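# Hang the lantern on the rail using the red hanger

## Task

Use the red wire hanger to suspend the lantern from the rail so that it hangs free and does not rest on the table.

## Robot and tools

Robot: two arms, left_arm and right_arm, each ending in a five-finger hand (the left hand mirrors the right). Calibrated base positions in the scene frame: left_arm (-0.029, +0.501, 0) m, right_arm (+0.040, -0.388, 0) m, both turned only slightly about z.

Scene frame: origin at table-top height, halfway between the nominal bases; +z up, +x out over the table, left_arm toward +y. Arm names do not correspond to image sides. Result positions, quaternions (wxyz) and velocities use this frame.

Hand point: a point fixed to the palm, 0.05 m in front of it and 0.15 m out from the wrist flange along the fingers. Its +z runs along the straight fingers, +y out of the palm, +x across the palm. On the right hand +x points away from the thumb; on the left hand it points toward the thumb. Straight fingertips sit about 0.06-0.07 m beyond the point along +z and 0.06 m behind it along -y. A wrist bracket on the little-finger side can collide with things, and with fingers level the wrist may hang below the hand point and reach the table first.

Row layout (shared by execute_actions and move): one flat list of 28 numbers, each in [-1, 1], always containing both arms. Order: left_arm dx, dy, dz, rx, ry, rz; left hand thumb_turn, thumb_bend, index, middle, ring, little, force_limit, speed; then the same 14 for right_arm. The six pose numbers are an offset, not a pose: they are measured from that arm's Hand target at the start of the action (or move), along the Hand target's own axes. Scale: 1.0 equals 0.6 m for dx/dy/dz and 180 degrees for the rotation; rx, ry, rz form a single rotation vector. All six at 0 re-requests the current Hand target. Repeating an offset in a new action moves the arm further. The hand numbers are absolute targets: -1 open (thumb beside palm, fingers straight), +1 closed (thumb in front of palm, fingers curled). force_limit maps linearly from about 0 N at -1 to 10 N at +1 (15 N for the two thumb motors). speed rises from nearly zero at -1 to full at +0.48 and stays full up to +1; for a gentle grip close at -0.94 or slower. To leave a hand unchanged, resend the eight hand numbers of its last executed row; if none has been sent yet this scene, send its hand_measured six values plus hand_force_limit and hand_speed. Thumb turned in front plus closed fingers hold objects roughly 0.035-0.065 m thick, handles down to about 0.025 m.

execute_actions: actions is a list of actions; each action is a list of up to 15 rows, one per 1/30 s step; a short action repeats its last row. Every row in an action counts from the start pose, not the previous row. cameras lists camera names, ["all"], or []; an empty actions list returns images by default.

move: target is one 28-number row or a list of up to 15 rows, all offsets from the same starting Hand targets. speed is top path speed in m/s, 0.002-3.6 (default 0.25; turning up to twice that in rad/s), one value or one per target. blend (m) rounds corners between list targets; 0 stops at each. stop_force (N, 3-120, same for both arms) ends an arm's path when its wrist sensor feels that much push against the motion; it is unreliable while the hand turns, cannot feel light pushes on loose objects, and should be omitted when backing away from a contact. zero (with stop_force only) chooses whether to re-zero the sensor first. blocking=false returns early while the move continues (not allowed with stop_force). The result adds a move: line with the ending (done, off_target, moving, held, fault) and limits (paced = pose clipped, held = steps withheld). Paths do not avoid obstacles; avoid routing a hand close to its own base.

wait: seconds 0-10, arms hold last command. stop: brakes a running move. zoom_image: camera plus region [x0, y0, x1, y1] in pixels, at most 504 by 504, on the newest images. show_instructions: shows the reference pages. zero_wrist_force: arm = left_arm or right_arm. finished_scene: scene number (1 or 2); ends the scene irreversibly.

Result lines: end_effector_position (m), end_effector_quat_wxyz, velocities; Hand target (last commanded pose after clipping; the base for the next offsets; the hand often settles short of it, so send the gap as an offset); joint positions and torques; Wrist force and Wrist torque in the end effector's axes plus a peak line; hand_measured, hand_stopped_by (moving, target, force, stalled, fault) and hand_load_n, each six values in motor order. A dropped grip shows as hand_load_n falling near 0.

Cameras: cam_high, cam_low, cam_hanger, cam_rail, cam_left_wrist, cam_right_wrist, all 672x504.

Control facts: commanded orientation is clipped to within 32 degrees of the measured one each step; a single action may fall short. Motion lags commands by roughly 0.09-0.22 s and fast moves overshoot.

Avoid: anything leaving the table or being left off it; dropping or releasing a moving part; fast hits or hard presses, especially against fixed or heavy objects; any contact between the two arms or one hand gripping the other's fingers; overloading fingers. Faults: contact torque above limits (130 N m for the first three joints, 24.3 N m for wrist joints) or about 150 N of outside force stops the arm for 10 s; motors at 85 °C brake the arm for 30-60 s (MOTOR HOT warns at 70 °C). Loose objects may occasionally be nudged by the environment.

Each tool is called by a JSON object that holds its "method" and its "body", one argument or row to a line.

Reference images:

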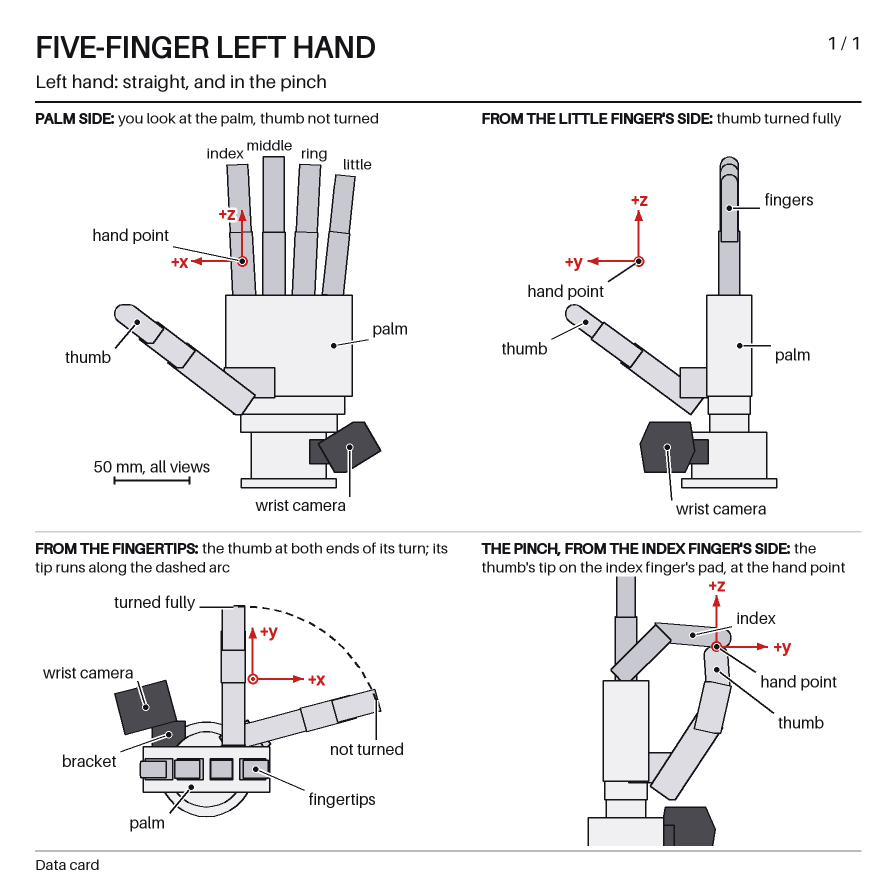

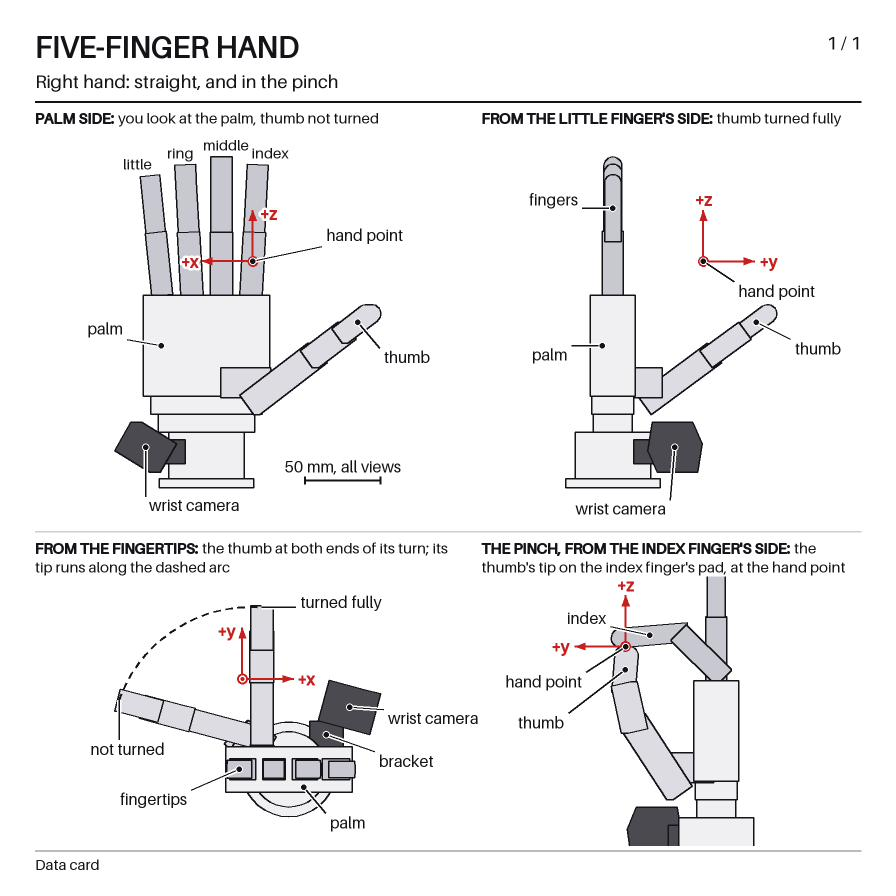

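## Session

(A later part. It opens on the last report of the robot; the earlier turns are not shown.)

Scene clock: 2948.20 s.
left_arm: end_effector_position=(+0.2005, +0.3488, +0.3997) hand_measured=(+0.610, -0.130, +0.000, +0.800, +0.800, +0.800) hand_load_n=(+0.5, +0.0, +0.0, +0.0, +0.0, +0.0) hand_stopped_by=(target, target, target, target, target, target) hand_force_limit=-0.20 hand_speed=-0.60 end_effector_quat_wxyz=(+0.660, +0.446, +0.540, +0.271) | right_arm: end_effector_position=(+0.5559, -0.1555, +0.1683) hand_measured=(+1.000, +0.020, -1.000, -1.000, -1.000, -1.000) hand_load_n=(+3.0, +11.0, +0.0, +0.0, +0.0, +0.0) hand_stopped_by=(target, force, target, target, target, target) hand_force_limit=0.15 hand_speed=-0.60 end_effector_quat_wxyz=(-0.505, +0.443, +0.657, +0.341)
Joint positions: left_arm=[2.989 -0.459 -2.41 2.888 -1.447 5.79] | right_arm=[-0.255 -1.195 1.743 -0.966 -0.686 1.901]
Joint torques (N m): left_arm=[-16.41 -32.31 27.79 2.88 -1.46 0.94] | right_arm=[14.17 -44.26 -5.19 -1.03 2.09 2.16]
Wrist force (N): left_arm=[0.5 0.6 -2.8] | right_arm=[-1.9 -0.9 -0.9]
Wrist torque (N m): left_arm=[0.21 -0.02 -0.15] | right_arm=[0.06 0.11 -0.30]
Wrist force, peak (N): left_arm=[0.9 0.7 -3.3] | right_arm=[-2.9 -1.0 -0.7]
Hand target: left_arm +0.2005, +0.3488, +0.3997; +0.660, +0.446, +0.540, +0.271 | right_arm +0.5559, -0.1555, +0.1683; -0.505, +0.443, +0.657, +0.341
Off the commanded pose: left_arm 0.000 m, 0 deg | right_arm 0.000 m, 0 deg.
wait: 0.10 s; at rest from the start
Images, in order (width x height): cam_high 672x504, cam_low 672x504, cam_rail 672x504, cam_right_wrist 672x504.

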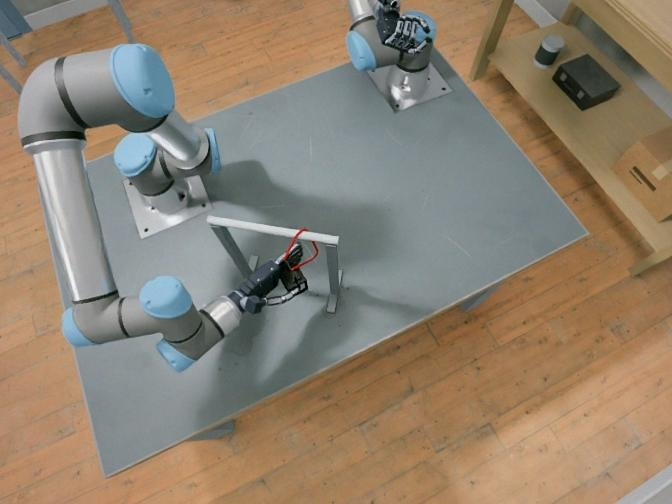

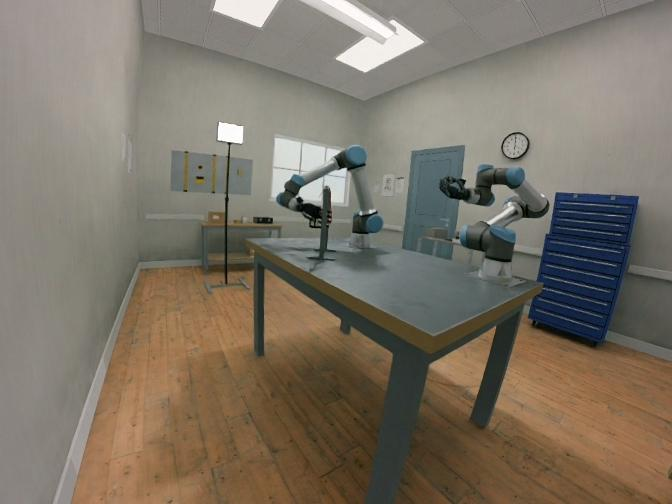

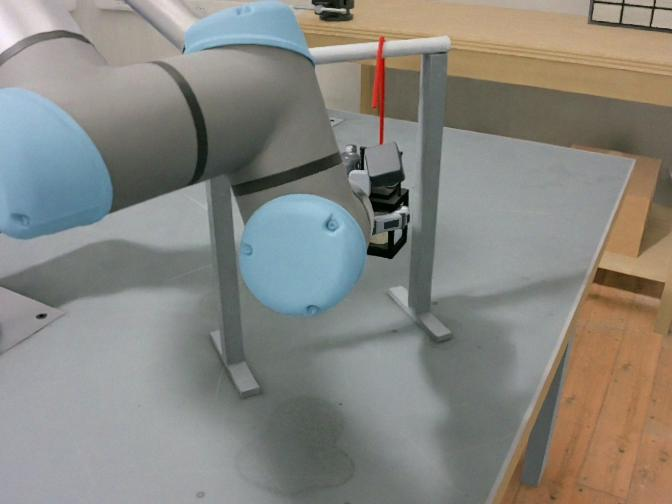

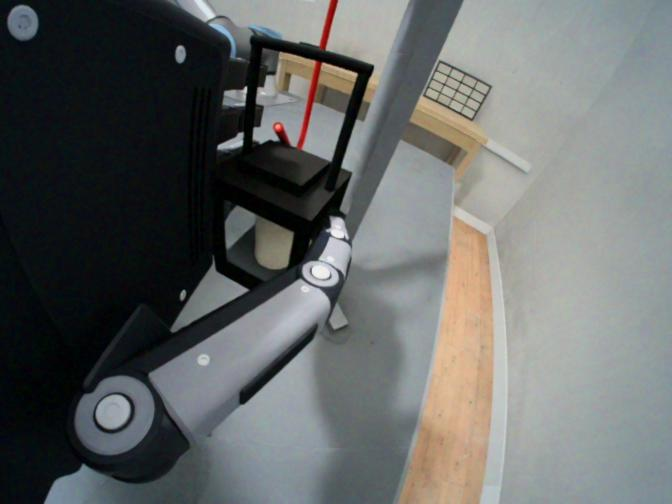

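{"method": "move", "body": {
  "target": [
    [0,0,0,0,0,0,0.61,-0.13,0.0,0.8,0.8,0.8,-0.2,-0.6,-0.0173,0.0025,-0.0643,0,0,0,1,0.4,-1,-1,-1,-1,0.15,-0.6],
    [0,0,0,0,0,0,0.61,-0.13,0.0,0.8,0.8,0.8,-0.2,-0.6,-0.0382,0.0025,-0.0587,0,0,0,1,0.4,-1,-1,-1,-1,0.15,-0.6]
  ],
  "speed": 0.05,
  "cameras": ["cam_high","cam_low","cam_right_wrist","cam_rail"]
}}

{"method": "zoom_image", "body": {
  "camera": "cam_right_wrist",
  "region": [230, 0, 390, 200]
}}

{"method": "zoom_image", "body": {
  "camera": "cam_low",
  "region": [290, 180, 340, 230]
}}

{"method": "zoom_image", "body": {
  "camera": "cam_high",
  "region": [260, 220, 330, 300]
}}

Scene clock: 2978.03 s.
left_arm: end_effector_position=(+0.2005, +0.3488, +0.3997) hand_measured=(+0.610, -0.130, +0.000, +0.800, +0.800, +0.800) hand_load_n=(+0.0, +0.0, +0.0, +0.0, +0.0, +0.0) hand_stopped_by=(target, target, target, target, target, target) hand_force_limit=-0.20 hand_speed=-0.60 end_effector_quat_wxyz=(+0.660, +0.446, +0.540, +0.271) | right_arm: end_effector_position=(+0.5723, -0.1920, +0.1554) hand_measured=(+1.000, +0.020, -1.000, -1.000, -1.000, -1.000) hand_load_n=(+3.0, +11.0, +0.0, +0.0, +0.0, +0.0) hand_stopped_by=(target, force, target, target, target, target) hand_force_limit=0.15 hand_speed=-0.60 end_effector_quat_wxyz=(-0.505, +0.443, +0.657, +0.341)
Joint positions: left_arm=[2.989 -0.459 -2.41 2.888 -1.447 5.79] | right_arm=[-0.312 -1.138 1.693 -0.948 -0.738 1.867]
Joint torques (N m): left_arm=[-15.17 -31.85 26.86 2.57 -1.39 0.9] | right_arm=[-12.14 -31.68 -4.9 -0.98 0.79 0.02]
Wrist force (N): left_arm=[0.9 0.1 -3.3] | right_arm=[-2.1 -0.8 -0.7]
Wrist torque (N m): left_arm=[0.17 -0.09 -0.11] | right_arm=[0.07 0.11 -0.19]
Wrist force, peak (N): left_arm=[0.9 0.2 -3.3] | right_arm=[-3.0 -1.2 -0.8]
Hand target: left_arm +0.2005, +0.3488, +0.3997; +0.660, +0.446, +0.540, +0.271 | right_arm +0.5723, -0.1920, +0.1552; -0.505, +0.443, +0.657, +0.341
Off the commanded pose: left_arm 0.000 m, 0 deg | right_arm 0.000 m, 0 deg.
move: done
Images, in order (width x height): cam_high 672x504, cam_low 672x504, cam_rail 672x504, cam_right_wrist 672x504.

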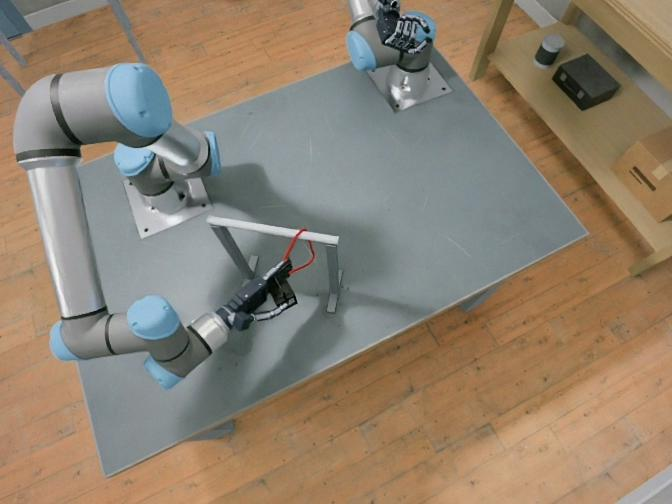

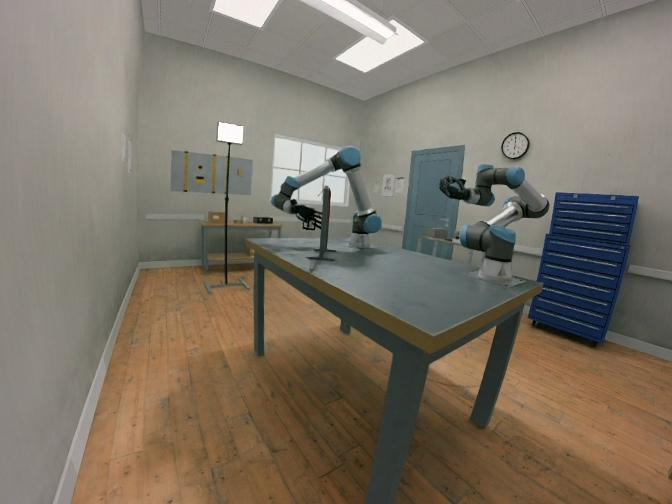

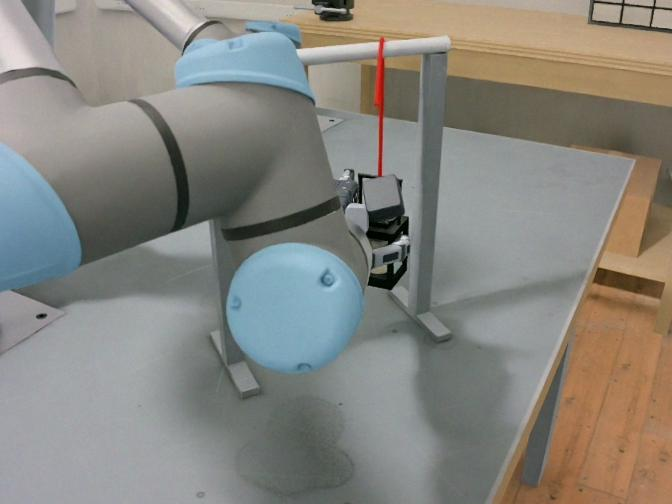

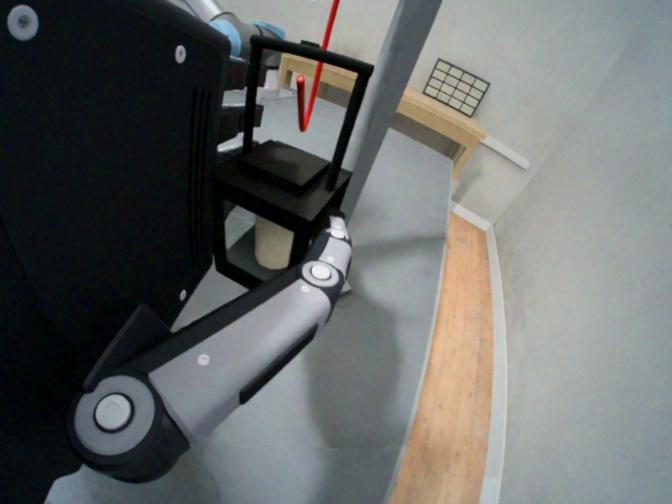

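Scaled by 2.520 from the camera's 672x504 image, which has a finer 960x720 frame.

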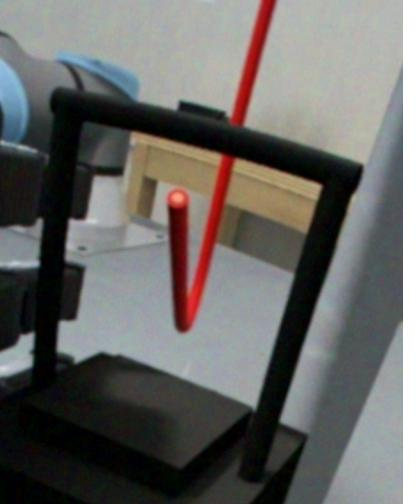

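Scaled by 10.080 from the camera's 672x504 image, which has a finer 960x720 frame.

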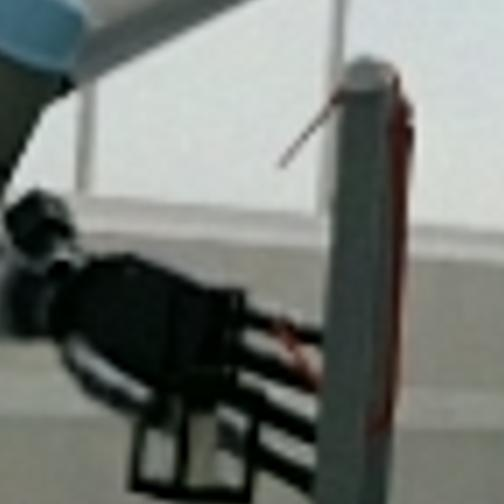

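Scaled by 6.300 from the camera's 672x504 image, which has a finer 960x720 frame.

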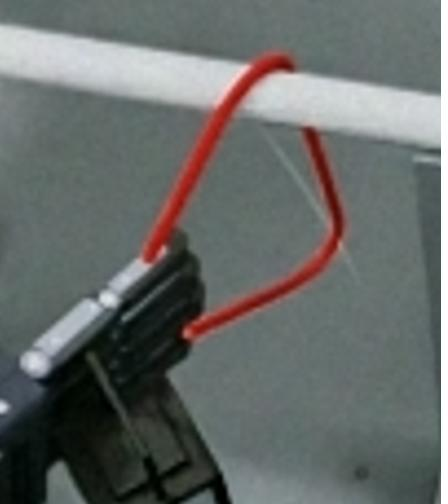

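{"method": "move", "body": {
  "target": [0,0,0,0,0,0,0.61,-0.13,0.0,0.8,0.8,0.8,-0.2,-0.6,0.0173,-0.0025,0.0643,0,0,0,1,0.4,-1,-1,-1,-1,0.15,-0.6],
  "speed": 0.05,
  "stop_force": 3,
  "cameras": ["cam_high","cam_low","cam_right_wrist","cam_rail"]
}}

{"method": "zoom_image", "body": {
  "camera": "cam_right_wrist",
  "region": [230, 0, 390, 200]
}}

{"method": "zoom_image", "body": {
  "camera": "cam_low",
  "region": [290, 180, 340, 230]
}}

{"method": "zoom_image", "body": {
  "camera": "cam_high",
  "region": [260, 220, 330, 300]
}}

Scene clock: 3014.53 s.
left_arm: end_effector_position=(+0.2005, +0.3488, +0.3997) hand_measured=(+0.610, -0.130, +0.000, +0.800, +0.800, +0.800) hand_load_n=(+0.0, +0.0, +0.0, +0.0, +0.0, +0.0) hand_stopped_by=(target, target, target, target, target, target) hand_force_limit=-0.20 hand_speed=-0.60 end_effector_quat_wxyz=(+0.660, +0.446, +0.540, +0.271) | right_arm: end_effector_position=(+0.5559, -0.1555, +0.1553) hand_measured=(+1.000, +0.020, -1.000, -1.000, -1.000, -1.000) hand_load_n=(+3.5, +11.0, +0.5, +0.0, +0.0, +0.0) hand_stopped_by=(target, force, target, target, target, target) hand_force_limit=0.15 hand_speed=-0.60 end_effector_quat_wxyz=(-0.505, +0.443, +0.657, +0.341)
Joint positions: left_arm=[2.989 -0.459 -2.41 2.888 -1.447 5.79] | right_arm=[-0.255 -1.179 1.758 -0.997 -0.686 1.901]
Joint torques (N m): left_arm=[-15.28 -31.73 27.3 2.91 -1.42 0.99] | right_arm=[14.07 -44.5 -4.77 -1.05 1.96 2.12]
Wrist force (N): left_arm=[0.7 0.6 -3.3] | right_arm=[-2.3 -0.9 -0.5]
Wrist torque (N m): left_arm=[0.25 -0.05 -0.14] | right_arm=[0.04 0.13 -0.31]
Wrist force, peak (N): left_arm=[1.0 0.1 -3.4] | right_arm=[-2.7 -0.8 -1.0]
Hand target: left_arm +0.2005, +0.3488, +0.3997; +0.660, +0.446, +0.540, +0.271 | right_arm +0.5559, -0.1555, +0.1553; -0.505, +0.443, +0.657, +0.341
Off the commanded pose: left_arm 0.000 m, 0 deg | right_arm 0.000 m, 0 deg.
move: done
Images, in order (width x height): cam_high 672x504, cam_low 672x504, cam_rail 672x504, cam_right_wrist 672x504.

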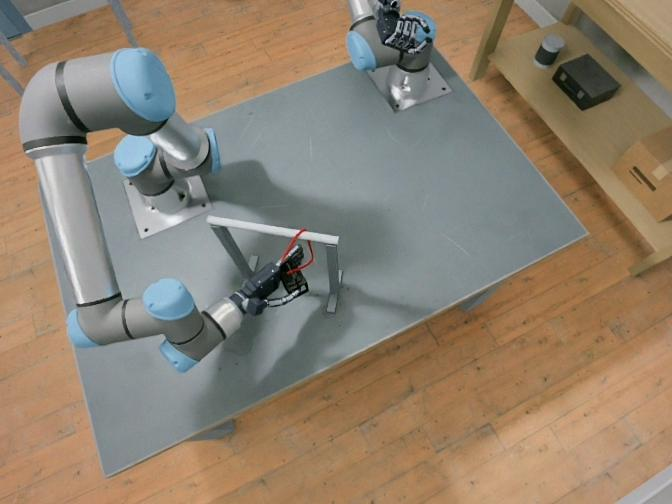

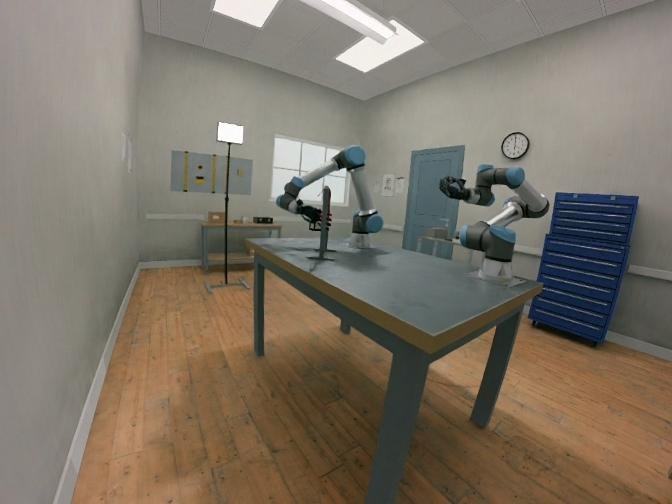

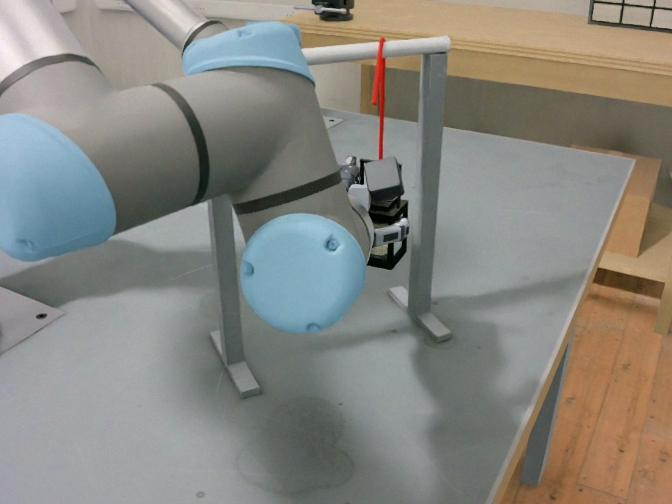

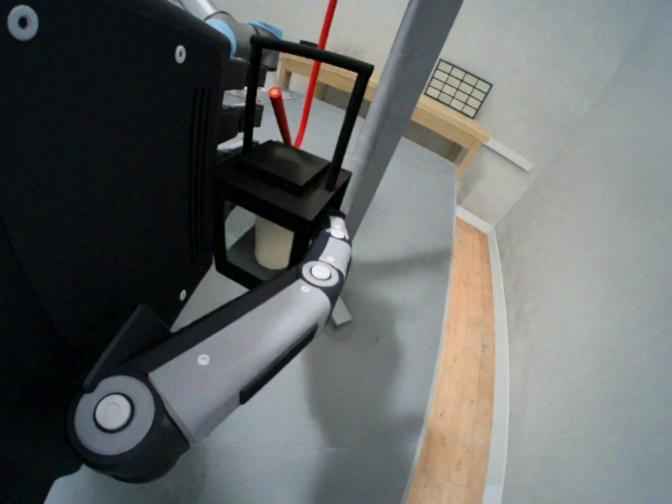

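Scaled by 2.520 from the camera's 672x504 image, which has a finer 960x720 frame.

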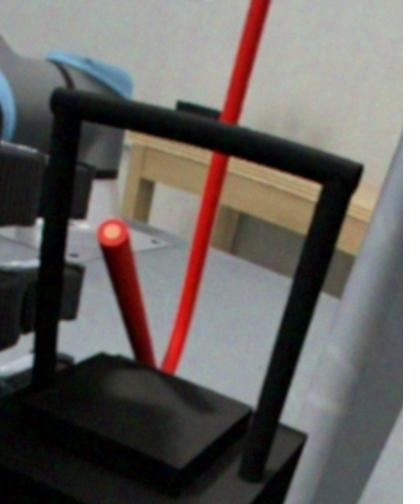

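Scaled by 10.080 from the camera's 672x504 image, which has a finer 960x720 frame.

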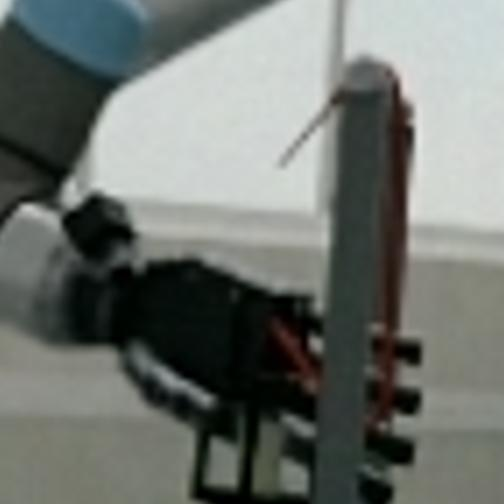

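Scaled by 6.300 from the camera's 672x504 image, which has a finer 960x720 frame.

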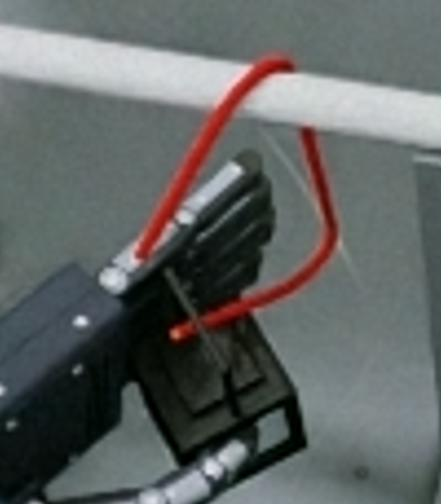

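{"method": "move", "body": {
  "target": [0,0,0,0,0,0,0.61,-0.13,0.0,0.8,0.8,0.8,-0.2,-0.6,-0.030,-0.0057,0.0684,0,0,0,1,0.4,-1,-1,-1,-1,0.15,-0.6],
  "speed": 0.04,
  "stop_force": 3,
  "cameras": ["cam_high","cam_low","cam_right_wrist","cam_rail"]
}}

{"method": "zoom_image", "body": {
  "camera": "cam_right_wrist",
  "region": [230, 0, 390, 200]
}}

{"method": "zoom_image", "body": {
  "camera": "cam_low",
  "region": [290, 180, 340, 230]
}}

{"method": "zoom_image", "body": {
  "camera": "cam_high",
  "region": [260, 220, 330, 300]
}}

Scene clock: 3038.60 s.
left_arm: end_effector_position=(+0.2005, +0.3488, +0.3997) hand_measured=(+0.610, -0.130, +0.000, +0.800, +0.800, +0.800) hand_load_n=(+0.5, +0.0, +0.0, +0.0, +0.0, +0.0) hand_stopped_by=(target, target, target, target, target, target) hand_force_limit=-0.20 hand_speed=-0.60 end_effector_quat_wxyz=(+0.660, +0.446, +0.540, +0.271) | right_arm: end_effector_position=(+0.5397, -0.1243, +0.1274) hand_measured=(+1.000, +0.020, -1.000, -1.000, -1.000, -1.000) hand_load_n=(+3.0, +11.0, +0.0, +0.0, +0.0, +0.0) hand_stopped_by=(target, force, target, target, target, target) hand_force_limit=0.15 hand_speed=-0.60 end_effector_quat_wxyz=(-0.505, +0.443, +0.657, +0.341)
Joint positions: left_arm=[2.989 -0.459 -2.41 2.888 -1.447 5.79] | right_arm=[-0.204 -1.174 1.843 -1.114 -0.64 1.936]
Joint torques (N m): left_arm=[-15.31 -32.84 27.46 2.79 -1.38 1.03] | right_arm=[14.38 -29.23 -4.19 -1.19 2.08 2.09]
Wrist force (N): left_arm=[0.7 0.5 -3.0] | right_arm=[-2.1 -0.8 -0.7]
Wrist torque (N m): left_arm=[0.22 -0.04 -0.15] | right_arm=[0.07 0.10 -0.29]
Wrist force, peak (N): left_arm=[0.9 0.3 -3.4] | right_arm=[-2.7 -1.0 -0.7]
Hand target: left_arm +0.2005, +0.3488, +0.3997; +0.660, +0.446, +0.540, +0.271 | right_arm +0.5397, -0.1243, +0.1274; -0.505, +0.443, +0.657, +0.341
Off the commanded pose: left_arm 0.000 m, 0 deg | right_arm 0.000 m, 0 deg.
move: done
Images, in order (width x height): cam_high 672x504, cam_low 672x504, cam_rail 672x504, cam_right_wrist 672x504.

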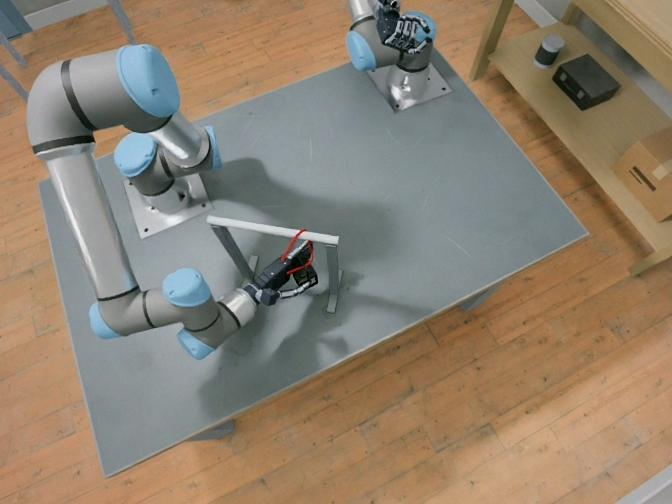

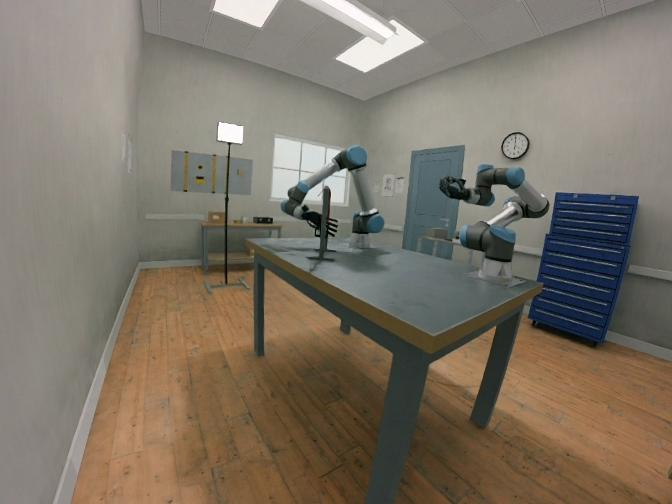

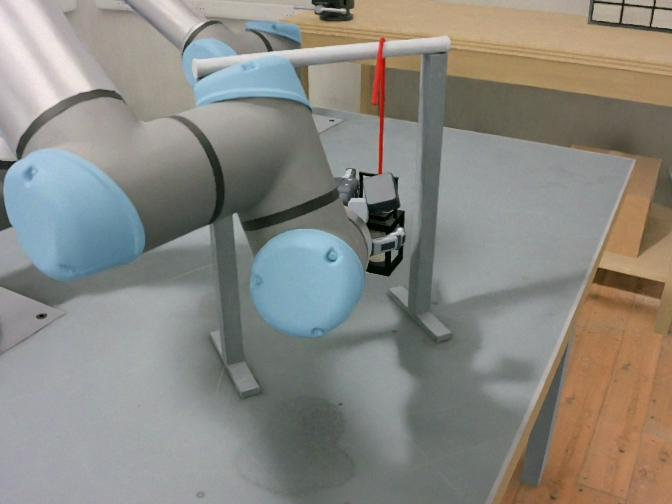

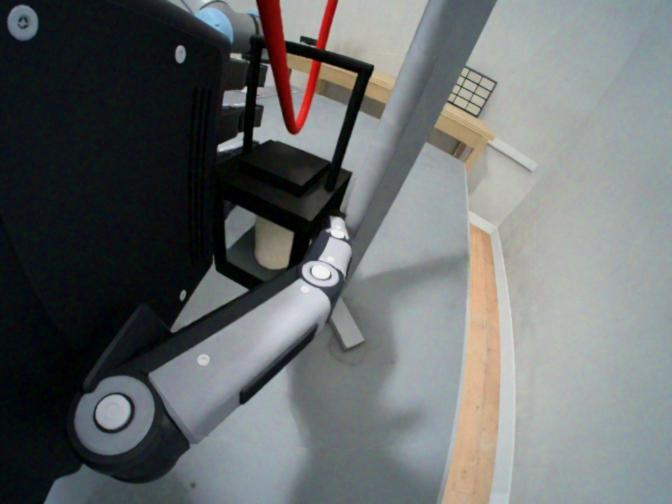

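Scaled by 2.520 from the camera's 672x504 image, which has a finer 960x720 frame.

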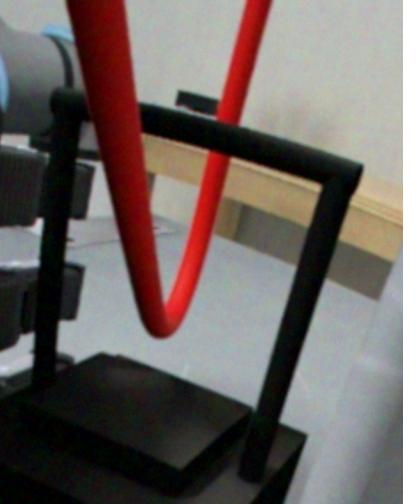

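Scaled by 10.080 from the camera's 672x504 image, which has a finer 960x720 frame.

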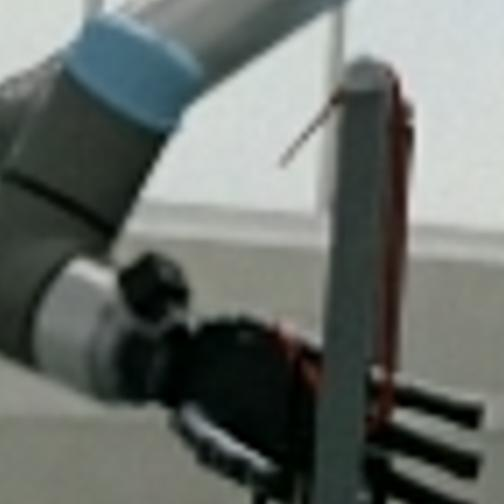

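Scaled by 6.300 from the camera's 672x504 image, which has a finer 960x720 frame.

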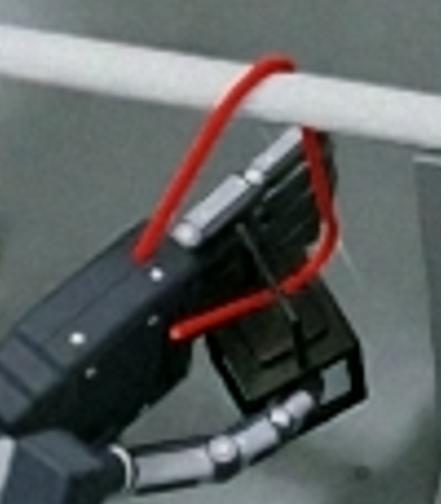

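{"method": "move", "body": {
  "target": [0,0,0,0,0,0,0.61,-0.13,0.0,0.8,0.8,0.8,-0.2,-0.6,-0.0308,-0.0013,0.0463,0,0,0,1,0.4,-1,-1,-1,-1,0.15,-0.6],
  "speed": 0.03,
  "stop_force": 3,
  "cameras": ["cam_high","cam_low","cam_right_wrist","cam_rail"]
}}

{"method": "zoom_image", "body": {
  "camera": "cam_right_wrist",
  "region": [230, 0, 390, 200]
}}

{"method": "zoom_image", "body": {
  "camera": "cam_high",
  "region": [260, 220, 330, 300]
}}

NO LINK: the link to the robot was lost, through no command of yours. Nothing of this call was sent. You have no control until a person gives it back. Your reply's later calls are not run. To wait, call execute_actions with no actions. The wait itself costs no score and uses none of the scene's actions.

NO LINK: the link to the robot is lost, so no picture can be shown. You have no control until a person gives it back. To wait, call execute_actions with no actions.

NO LINK: the link to the robot is lost, so no picture can be shown. You have no control until a person gives it back. To wait, call execute_actions with no actions.

The link to the robot was lost. I'll wait as told and check whether control has been given back.

{"method": "execute_actions", "body": {
  "actions": []
}}

Scene clock: 3091.87 s.
left_arm: end_effector_position=(+0.2005, +0.3488, +0.3997) hand_measured=(+0.610, -0.130, +0.000, +0.800, +0.800, +0.800) hand_load_n=(+0.0, +0.0, +0.0, +0.0, +0.0, -0.5) hand_stopped_by=(target, target, target, target, target, target) hand_force_limit=-0.20 hand_speed=-0.60 end_effector_quat_wxyz=(+0.660, +0.446, +0.540, +0.271) | right_arm: end_effector_position=(+0.5397, -0.1243, +0.1274) hand_measured=(+1.000, +0.020, -1.000, -1.000, -1.000, -1.000) hand_load_n=(+3.5, +11.0, +0.0, +0.0, +0.0, +0.0) hand_stopped_by=(target, force, target, target, target, target) hand_force_limit=0.15 hand_speed=-0.60 end_effector_quat_wxyz=(-0.505, +0.443, +0.657, +0.341)
Joint positions: left_arm=[2.989 -0.459 -2.41 2.888 -1.447 5.79] | right_arm=[-0.204 -1.174 1.843 -1.114 -0.64 1.936]
Joint velocities: within noise
Joint torques (N m): left_arm=[0.37 -19.61 23.35 1.46 -0.03 0.16] | right_arm=[0.58 -34.89 -14.87 -0.03 0.79 0.04]
Wrist force (N): left_arm=[0.6 0.4 -3.3] | right_arm=[-1.9 -1.1 -0.8]
Wrist torque (N m): left_arm=[0.22 -0.03 -0.15] | right_arm=[0.03 0.07 -0.29]
Wrist force, peak (N): left_arm=[0.9 0.3 -3.5] | right_arm=[-2.5 -1.1 -0.9]
Hand target: left_arm +0.2005, +0.3488, +0.3997; +0.660, +0.446, +0.540, +0.271 | right_arm +0.5397, -0.1243, +0.1274; -0.505, +0.443, +0.657, +0.341
NO CONTROL: the link to the robot is back, but no person has given control back yet, so this result shows no pictures. Call execute_actions again with no actions. Where a move or wait says "fault", it means the lost link, not a fault of the arm.

{"method": "execute_actions", "body": {
  "actions": []
}}

Scene clock: 3123.07 s.
left_arm: end_effector_position=(+0.2005, +0.3488, +0.3997) hand_measured=(+0.610, -0.130, +0.000, +0.800, +0.800, +0.800) hand_load_n=(+0.5, +0.0, +0.0, +0.0, +0.0, +0.0) hand_stopped_by=(target, target, target, target, target, target) hand_force_limit=-0.20 hand_speed=-0.60 end_effector_quat_wxyz=(+0.660, +0.446, +0.540, +0.271) | right_arm: end_effector_position=(+0.5397, -0.1243, +0.1274) hand_measured=(+1.000, +0.020, -1.000, -1.000, -1.000, -1.000) hand_load_n=(+3.5, +11.0, +0.0, +0.0, +0.0, +0.0) hand_stopped_by=(target, force, target, target, target, target) hand_force_limit=0.15 hand_speed=-0.60 end_effector_quat_wxyz=(-0.505, +0.443, +0.657, +0.341)
Joint positions: left_arm=[2.989 -0.459 -2.41 2.888 -1.447 5.79] | right_arm=[-0.204 -1.174 1.843 -1.114 -0.64 1.936]
Joint velocities: within noise
Joint torques (N m): left_arm=[-0.83 -19.09 23.65 1.62 0 0.48] | right_arm=[0.36 -34.96 -15.4 0 0.67 0.07]
Wrist force (N): left_arm=[0.5 0.4 -3.2] | right_arm=[-2.1 -0.9 -0.9]
Wrist torque (N m): left_arm=[0.21 -0.01 -0.16] | right_arm=[0.05 0.10 -0.30]
Wrist force, peak (N): left_arm=[0.8 0.5 -3.7] | right_arm=[-2.3 -1.1 -1.0]
Hand target: left_arm +0.2005, +0.3488, +0.3997; +0.660, +0.446, +0.540, +0.271 | right_arm +0.5397, -0.1243, +0.1274; -0.505, +0.443, +0.657, +0.341
NO CONTROL, STILL: no person has given control back yet. Call execute_actions again with no actions.

{"method": "execute_actions", "body": {
  "actions": []
}}

Scene clock: 3154.60 s.
left_arm: end_effector_position=(+0.2005, +0.3488, +0.3997) hand_measured=(+0.610, -0.130, +0.000, +0.800, +0.800, +0.800) hand_load_n=(+0.0, +0.0, +0.0, +0.0, +0.0, +0.0) hand_stopped_by=(target, target, target, target, target, target) hand_force_limit=-0.20 hand_speed=-0.60 end_effector_quat_wxyz=(+0.660, +0.446, +0.540, +0.271) | right_arm: end_effector_position=(+0.5397, -0.1243, +0.1274) hand_measured=(+1.000, +0.020, -1.000, -1.000, -1.000, -1.000) hand_load_n=(+3.0, +11.0, +0.0, +0.0, +0.0, +0.0) hand_stopped_by=(target, force, target, target, target, target) hand_force_limit=0.15 hand_speed=-0.60 end_effector_quat_wxyz=(-0.505, +0.443, +0.657, +0.341)
Joint positions: left_arm=[2.989 -0.459 -2.41 2.888 -1.447 5.79] | right_arm=[-0.204 -1.174 1.843 -1.114 -0.64 1.936]
Joint velocities: within noise
Joint torques (N m): left_arm=[-0.34 -19.53 24.19 1.6 0 0.32] | right_arm=[1.06 -35.06 -14.78 -0.04 0.62 0.14]
Wrist force (N): left_arm=[0.7 0.1 -3.2] | right_arm=[-1.9 -1.0 -1.0]
Wrist torque (N m): left_arm=[0.17 -0.05 -0.13] | right_arm=[0.05 0.08 -0.29]
Wrist force, peak (N): left_arm=[0.8 0.6 -3.7] | right_arm=[-2.3 -1.3 -0.8]
Hand target: left_arm +0.2005, +0.3488, +0.3997; +0.660, +0.446, +0.540, +0.271 | right_arm +0.5397, -0.1243, +0.1274; -0.505, +0.443, +0.657, +0.341
NO CONTROL, STILL: no person has given control back yet. Call execute_actions again with no actions.

{"method": "execute_actions", "body": {
  "actions": []
}}

Scene clock: 3185.70 s.
left_arm: end_effector_position=(+0.2005, +0.3488, +0.3997) hand_measured=(+0.610, -0.130, +0.000, +0.800, +0.800, +0.800) hand_load_n=(+0.0, +0.0, +0.0, +0.5, +0.0, +0.0) hand_stopped_by=(target, target, target, target, target, target) hand_force_limit=-0.20 hand_speed=-0.60 end_effector_quat_wxyz=(+0.660, +0.446, +0.540, +0.271) | right_arm: end_effector_position=(+0.5397, -0.1243, +0.1274) hand_measured=(+1.000, +0.020, -1.000, -1.000, -1.000, -1.000) hand_load_n=(+3.0, +11.0, +0.0, +0.0, +0.0, +0.0) hand_stopped_by=(target, force, target, target, target, target) hand_force_limit=0.15 hand_speed=-0.60 end_effector_quat_wxyz=(-0.505, +0.443, +0.657, +0.341)
Joint positions: left_arm=[2.989 -0.459 -2.41 2.888 -1.447 5.79] | right_arm=[-0.204 -1.174 1.843 -1.114 -0.64 1.936]
Joint velocities: within noise
Joint torques (N m): left_arm=[-0.18 -19.58 23.28 1.65 0.01 0.31] | right_arm=[0.96 -34.32 -14.6 -0.02 0.75 0.14]
Wrist force (N): left_arm=[0.6 0.3 -3.3] | right_arm=[-2.0 -0.9 -0.8]
Wrist torque (N m): left_arm=[0.20 -0.03 -0.15] | right_arm=[0.05 0.09 -0.30]
Wrist force, peak (N): left_arm=[1.0 0.4 -3.8] | right_arm=[-2.2 -1.1 -1.2]
Hand target: left_arm +0.2005, +0.3488, +0.3997; +0.660, +0.446, +0.540, +0.271 | right_arm +0.5397, -0.1243, +0.1274; -0.505, +0.443, +0.657, +0.341
NO CONTROL, STILL: no person has given control back yet. Call execute_actions again with no actions.

{"method": "execute_actions", "body": {
  "actions": []
}}

Scene clock: 3210.67 s.
left_arm: end_effector_position=(+0.2005, +0.3488, +0.3997) hand_measured=(+0.610, -0.130, +0.000, +0.800, +0.800, +0.800) hand_load_n=(+0.0, +0.0, +0.0, +0.0, +0.0, +0.0) hand_stopped_by=(target, target, target, target, target, target) hand_force_limit=-0.20 hand_speed=-0.60 end_effector_quat_wxyz=(+0.660, +0.446, +0.540, +0.271) | right_arm: end_effector_position=(+0.5397, -0.1243, +0.1274) hand_measured=(+1.000, +0.020, -1.000, -1.000, -1.000, -1.000) hand_load_n=(+3.0, +11.0, +0.0, +0.0, +0.0, +0.0) hand_stopped_by=(target, force, target, target, target, target) hand_force_limit=0.15 hand_speed=-0.60 end_effector_quat_wxyz=(-0.505, +0.443, +0.657, +0.341)
Joint positions: left_arm=[2.989 -0.459 -2.41 2.888 -1.447 5.79] | right_arm=[-0.204 -1.174 1.843 -1.114 -0.64 1.936]
Joint velocities: within noise
Joint torques (N m): left_arm=[-0.77 -20.56 23.18 1.74 0.04 0.25] | right_arm=[0.37 -34.84 -15.12 -0.02 0.76 0.18]
Wrist force (N): left_arm=[0.5 0.2 -3.2] | right_arm=[-2.0 -0.9 -0.8]
Wrist torque (N m): left_arm=[0.18 -0.01 -0.14] | right_arm=[0.05 0.08 -0.29]
Wrist force, peak (N): left_arm=[0.9 0.3 -3.7] | right_arm=[-2.4 -1.2 -0.8]
Hand target: left_arm +0.2005, +0.3488, +0.3997; +0.660, +0.446, +0.540, +0.271 | right_arm +0.5397, -0.1243, +0.1274; -0.505, +0.443, +0.657, +0.341
CONTROL GIVEN BACK BY A PERSON. The arms hold where they stopped. Commands run again from your next reply on.

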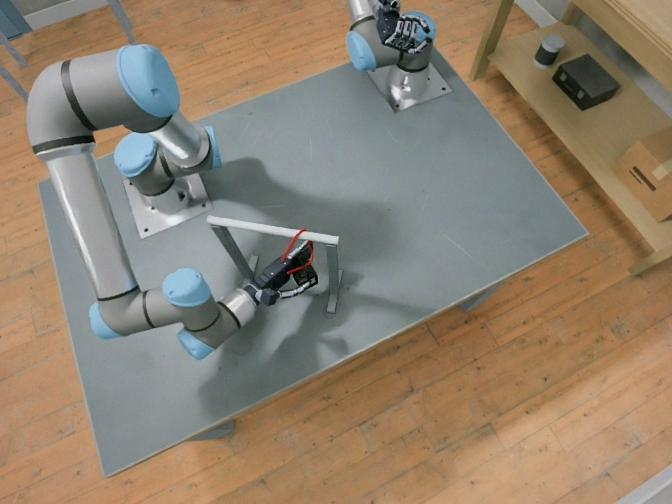

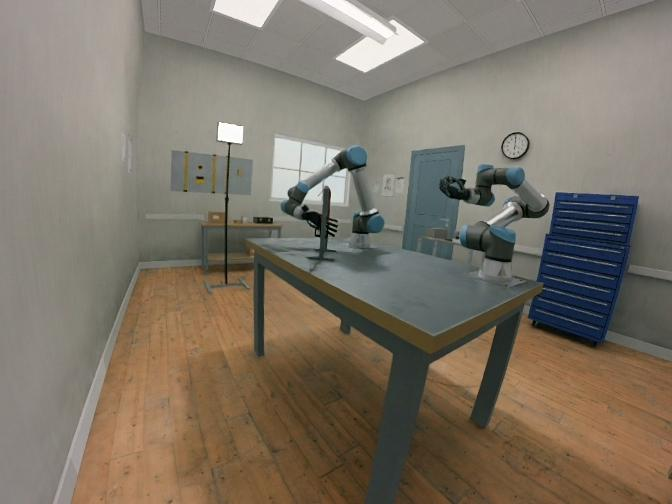

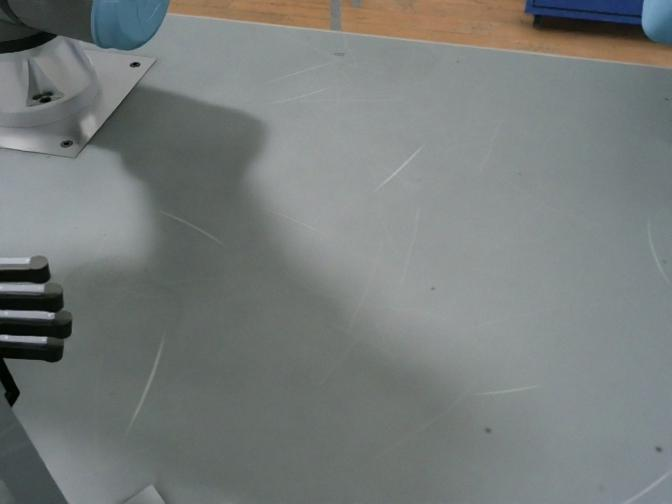

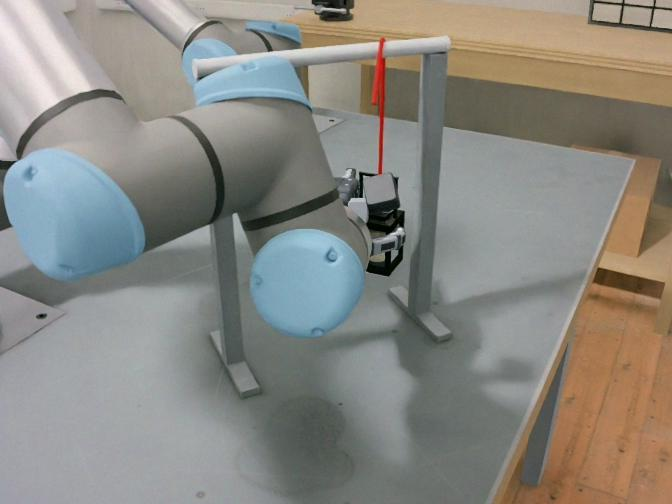

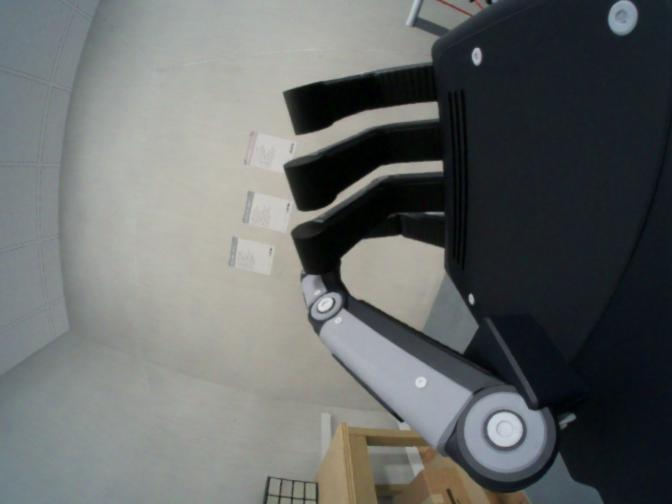

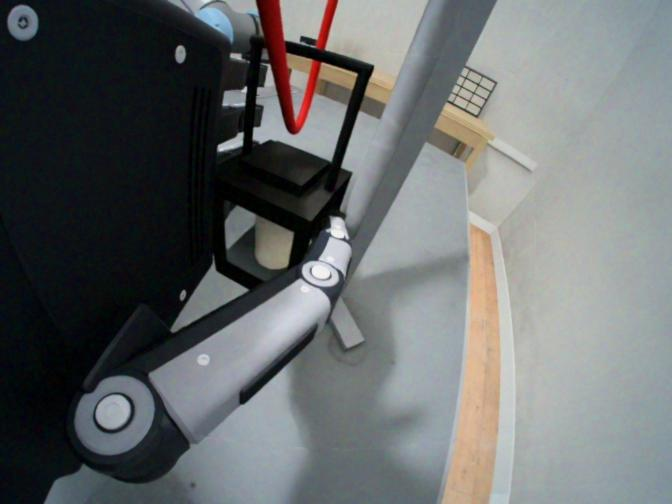

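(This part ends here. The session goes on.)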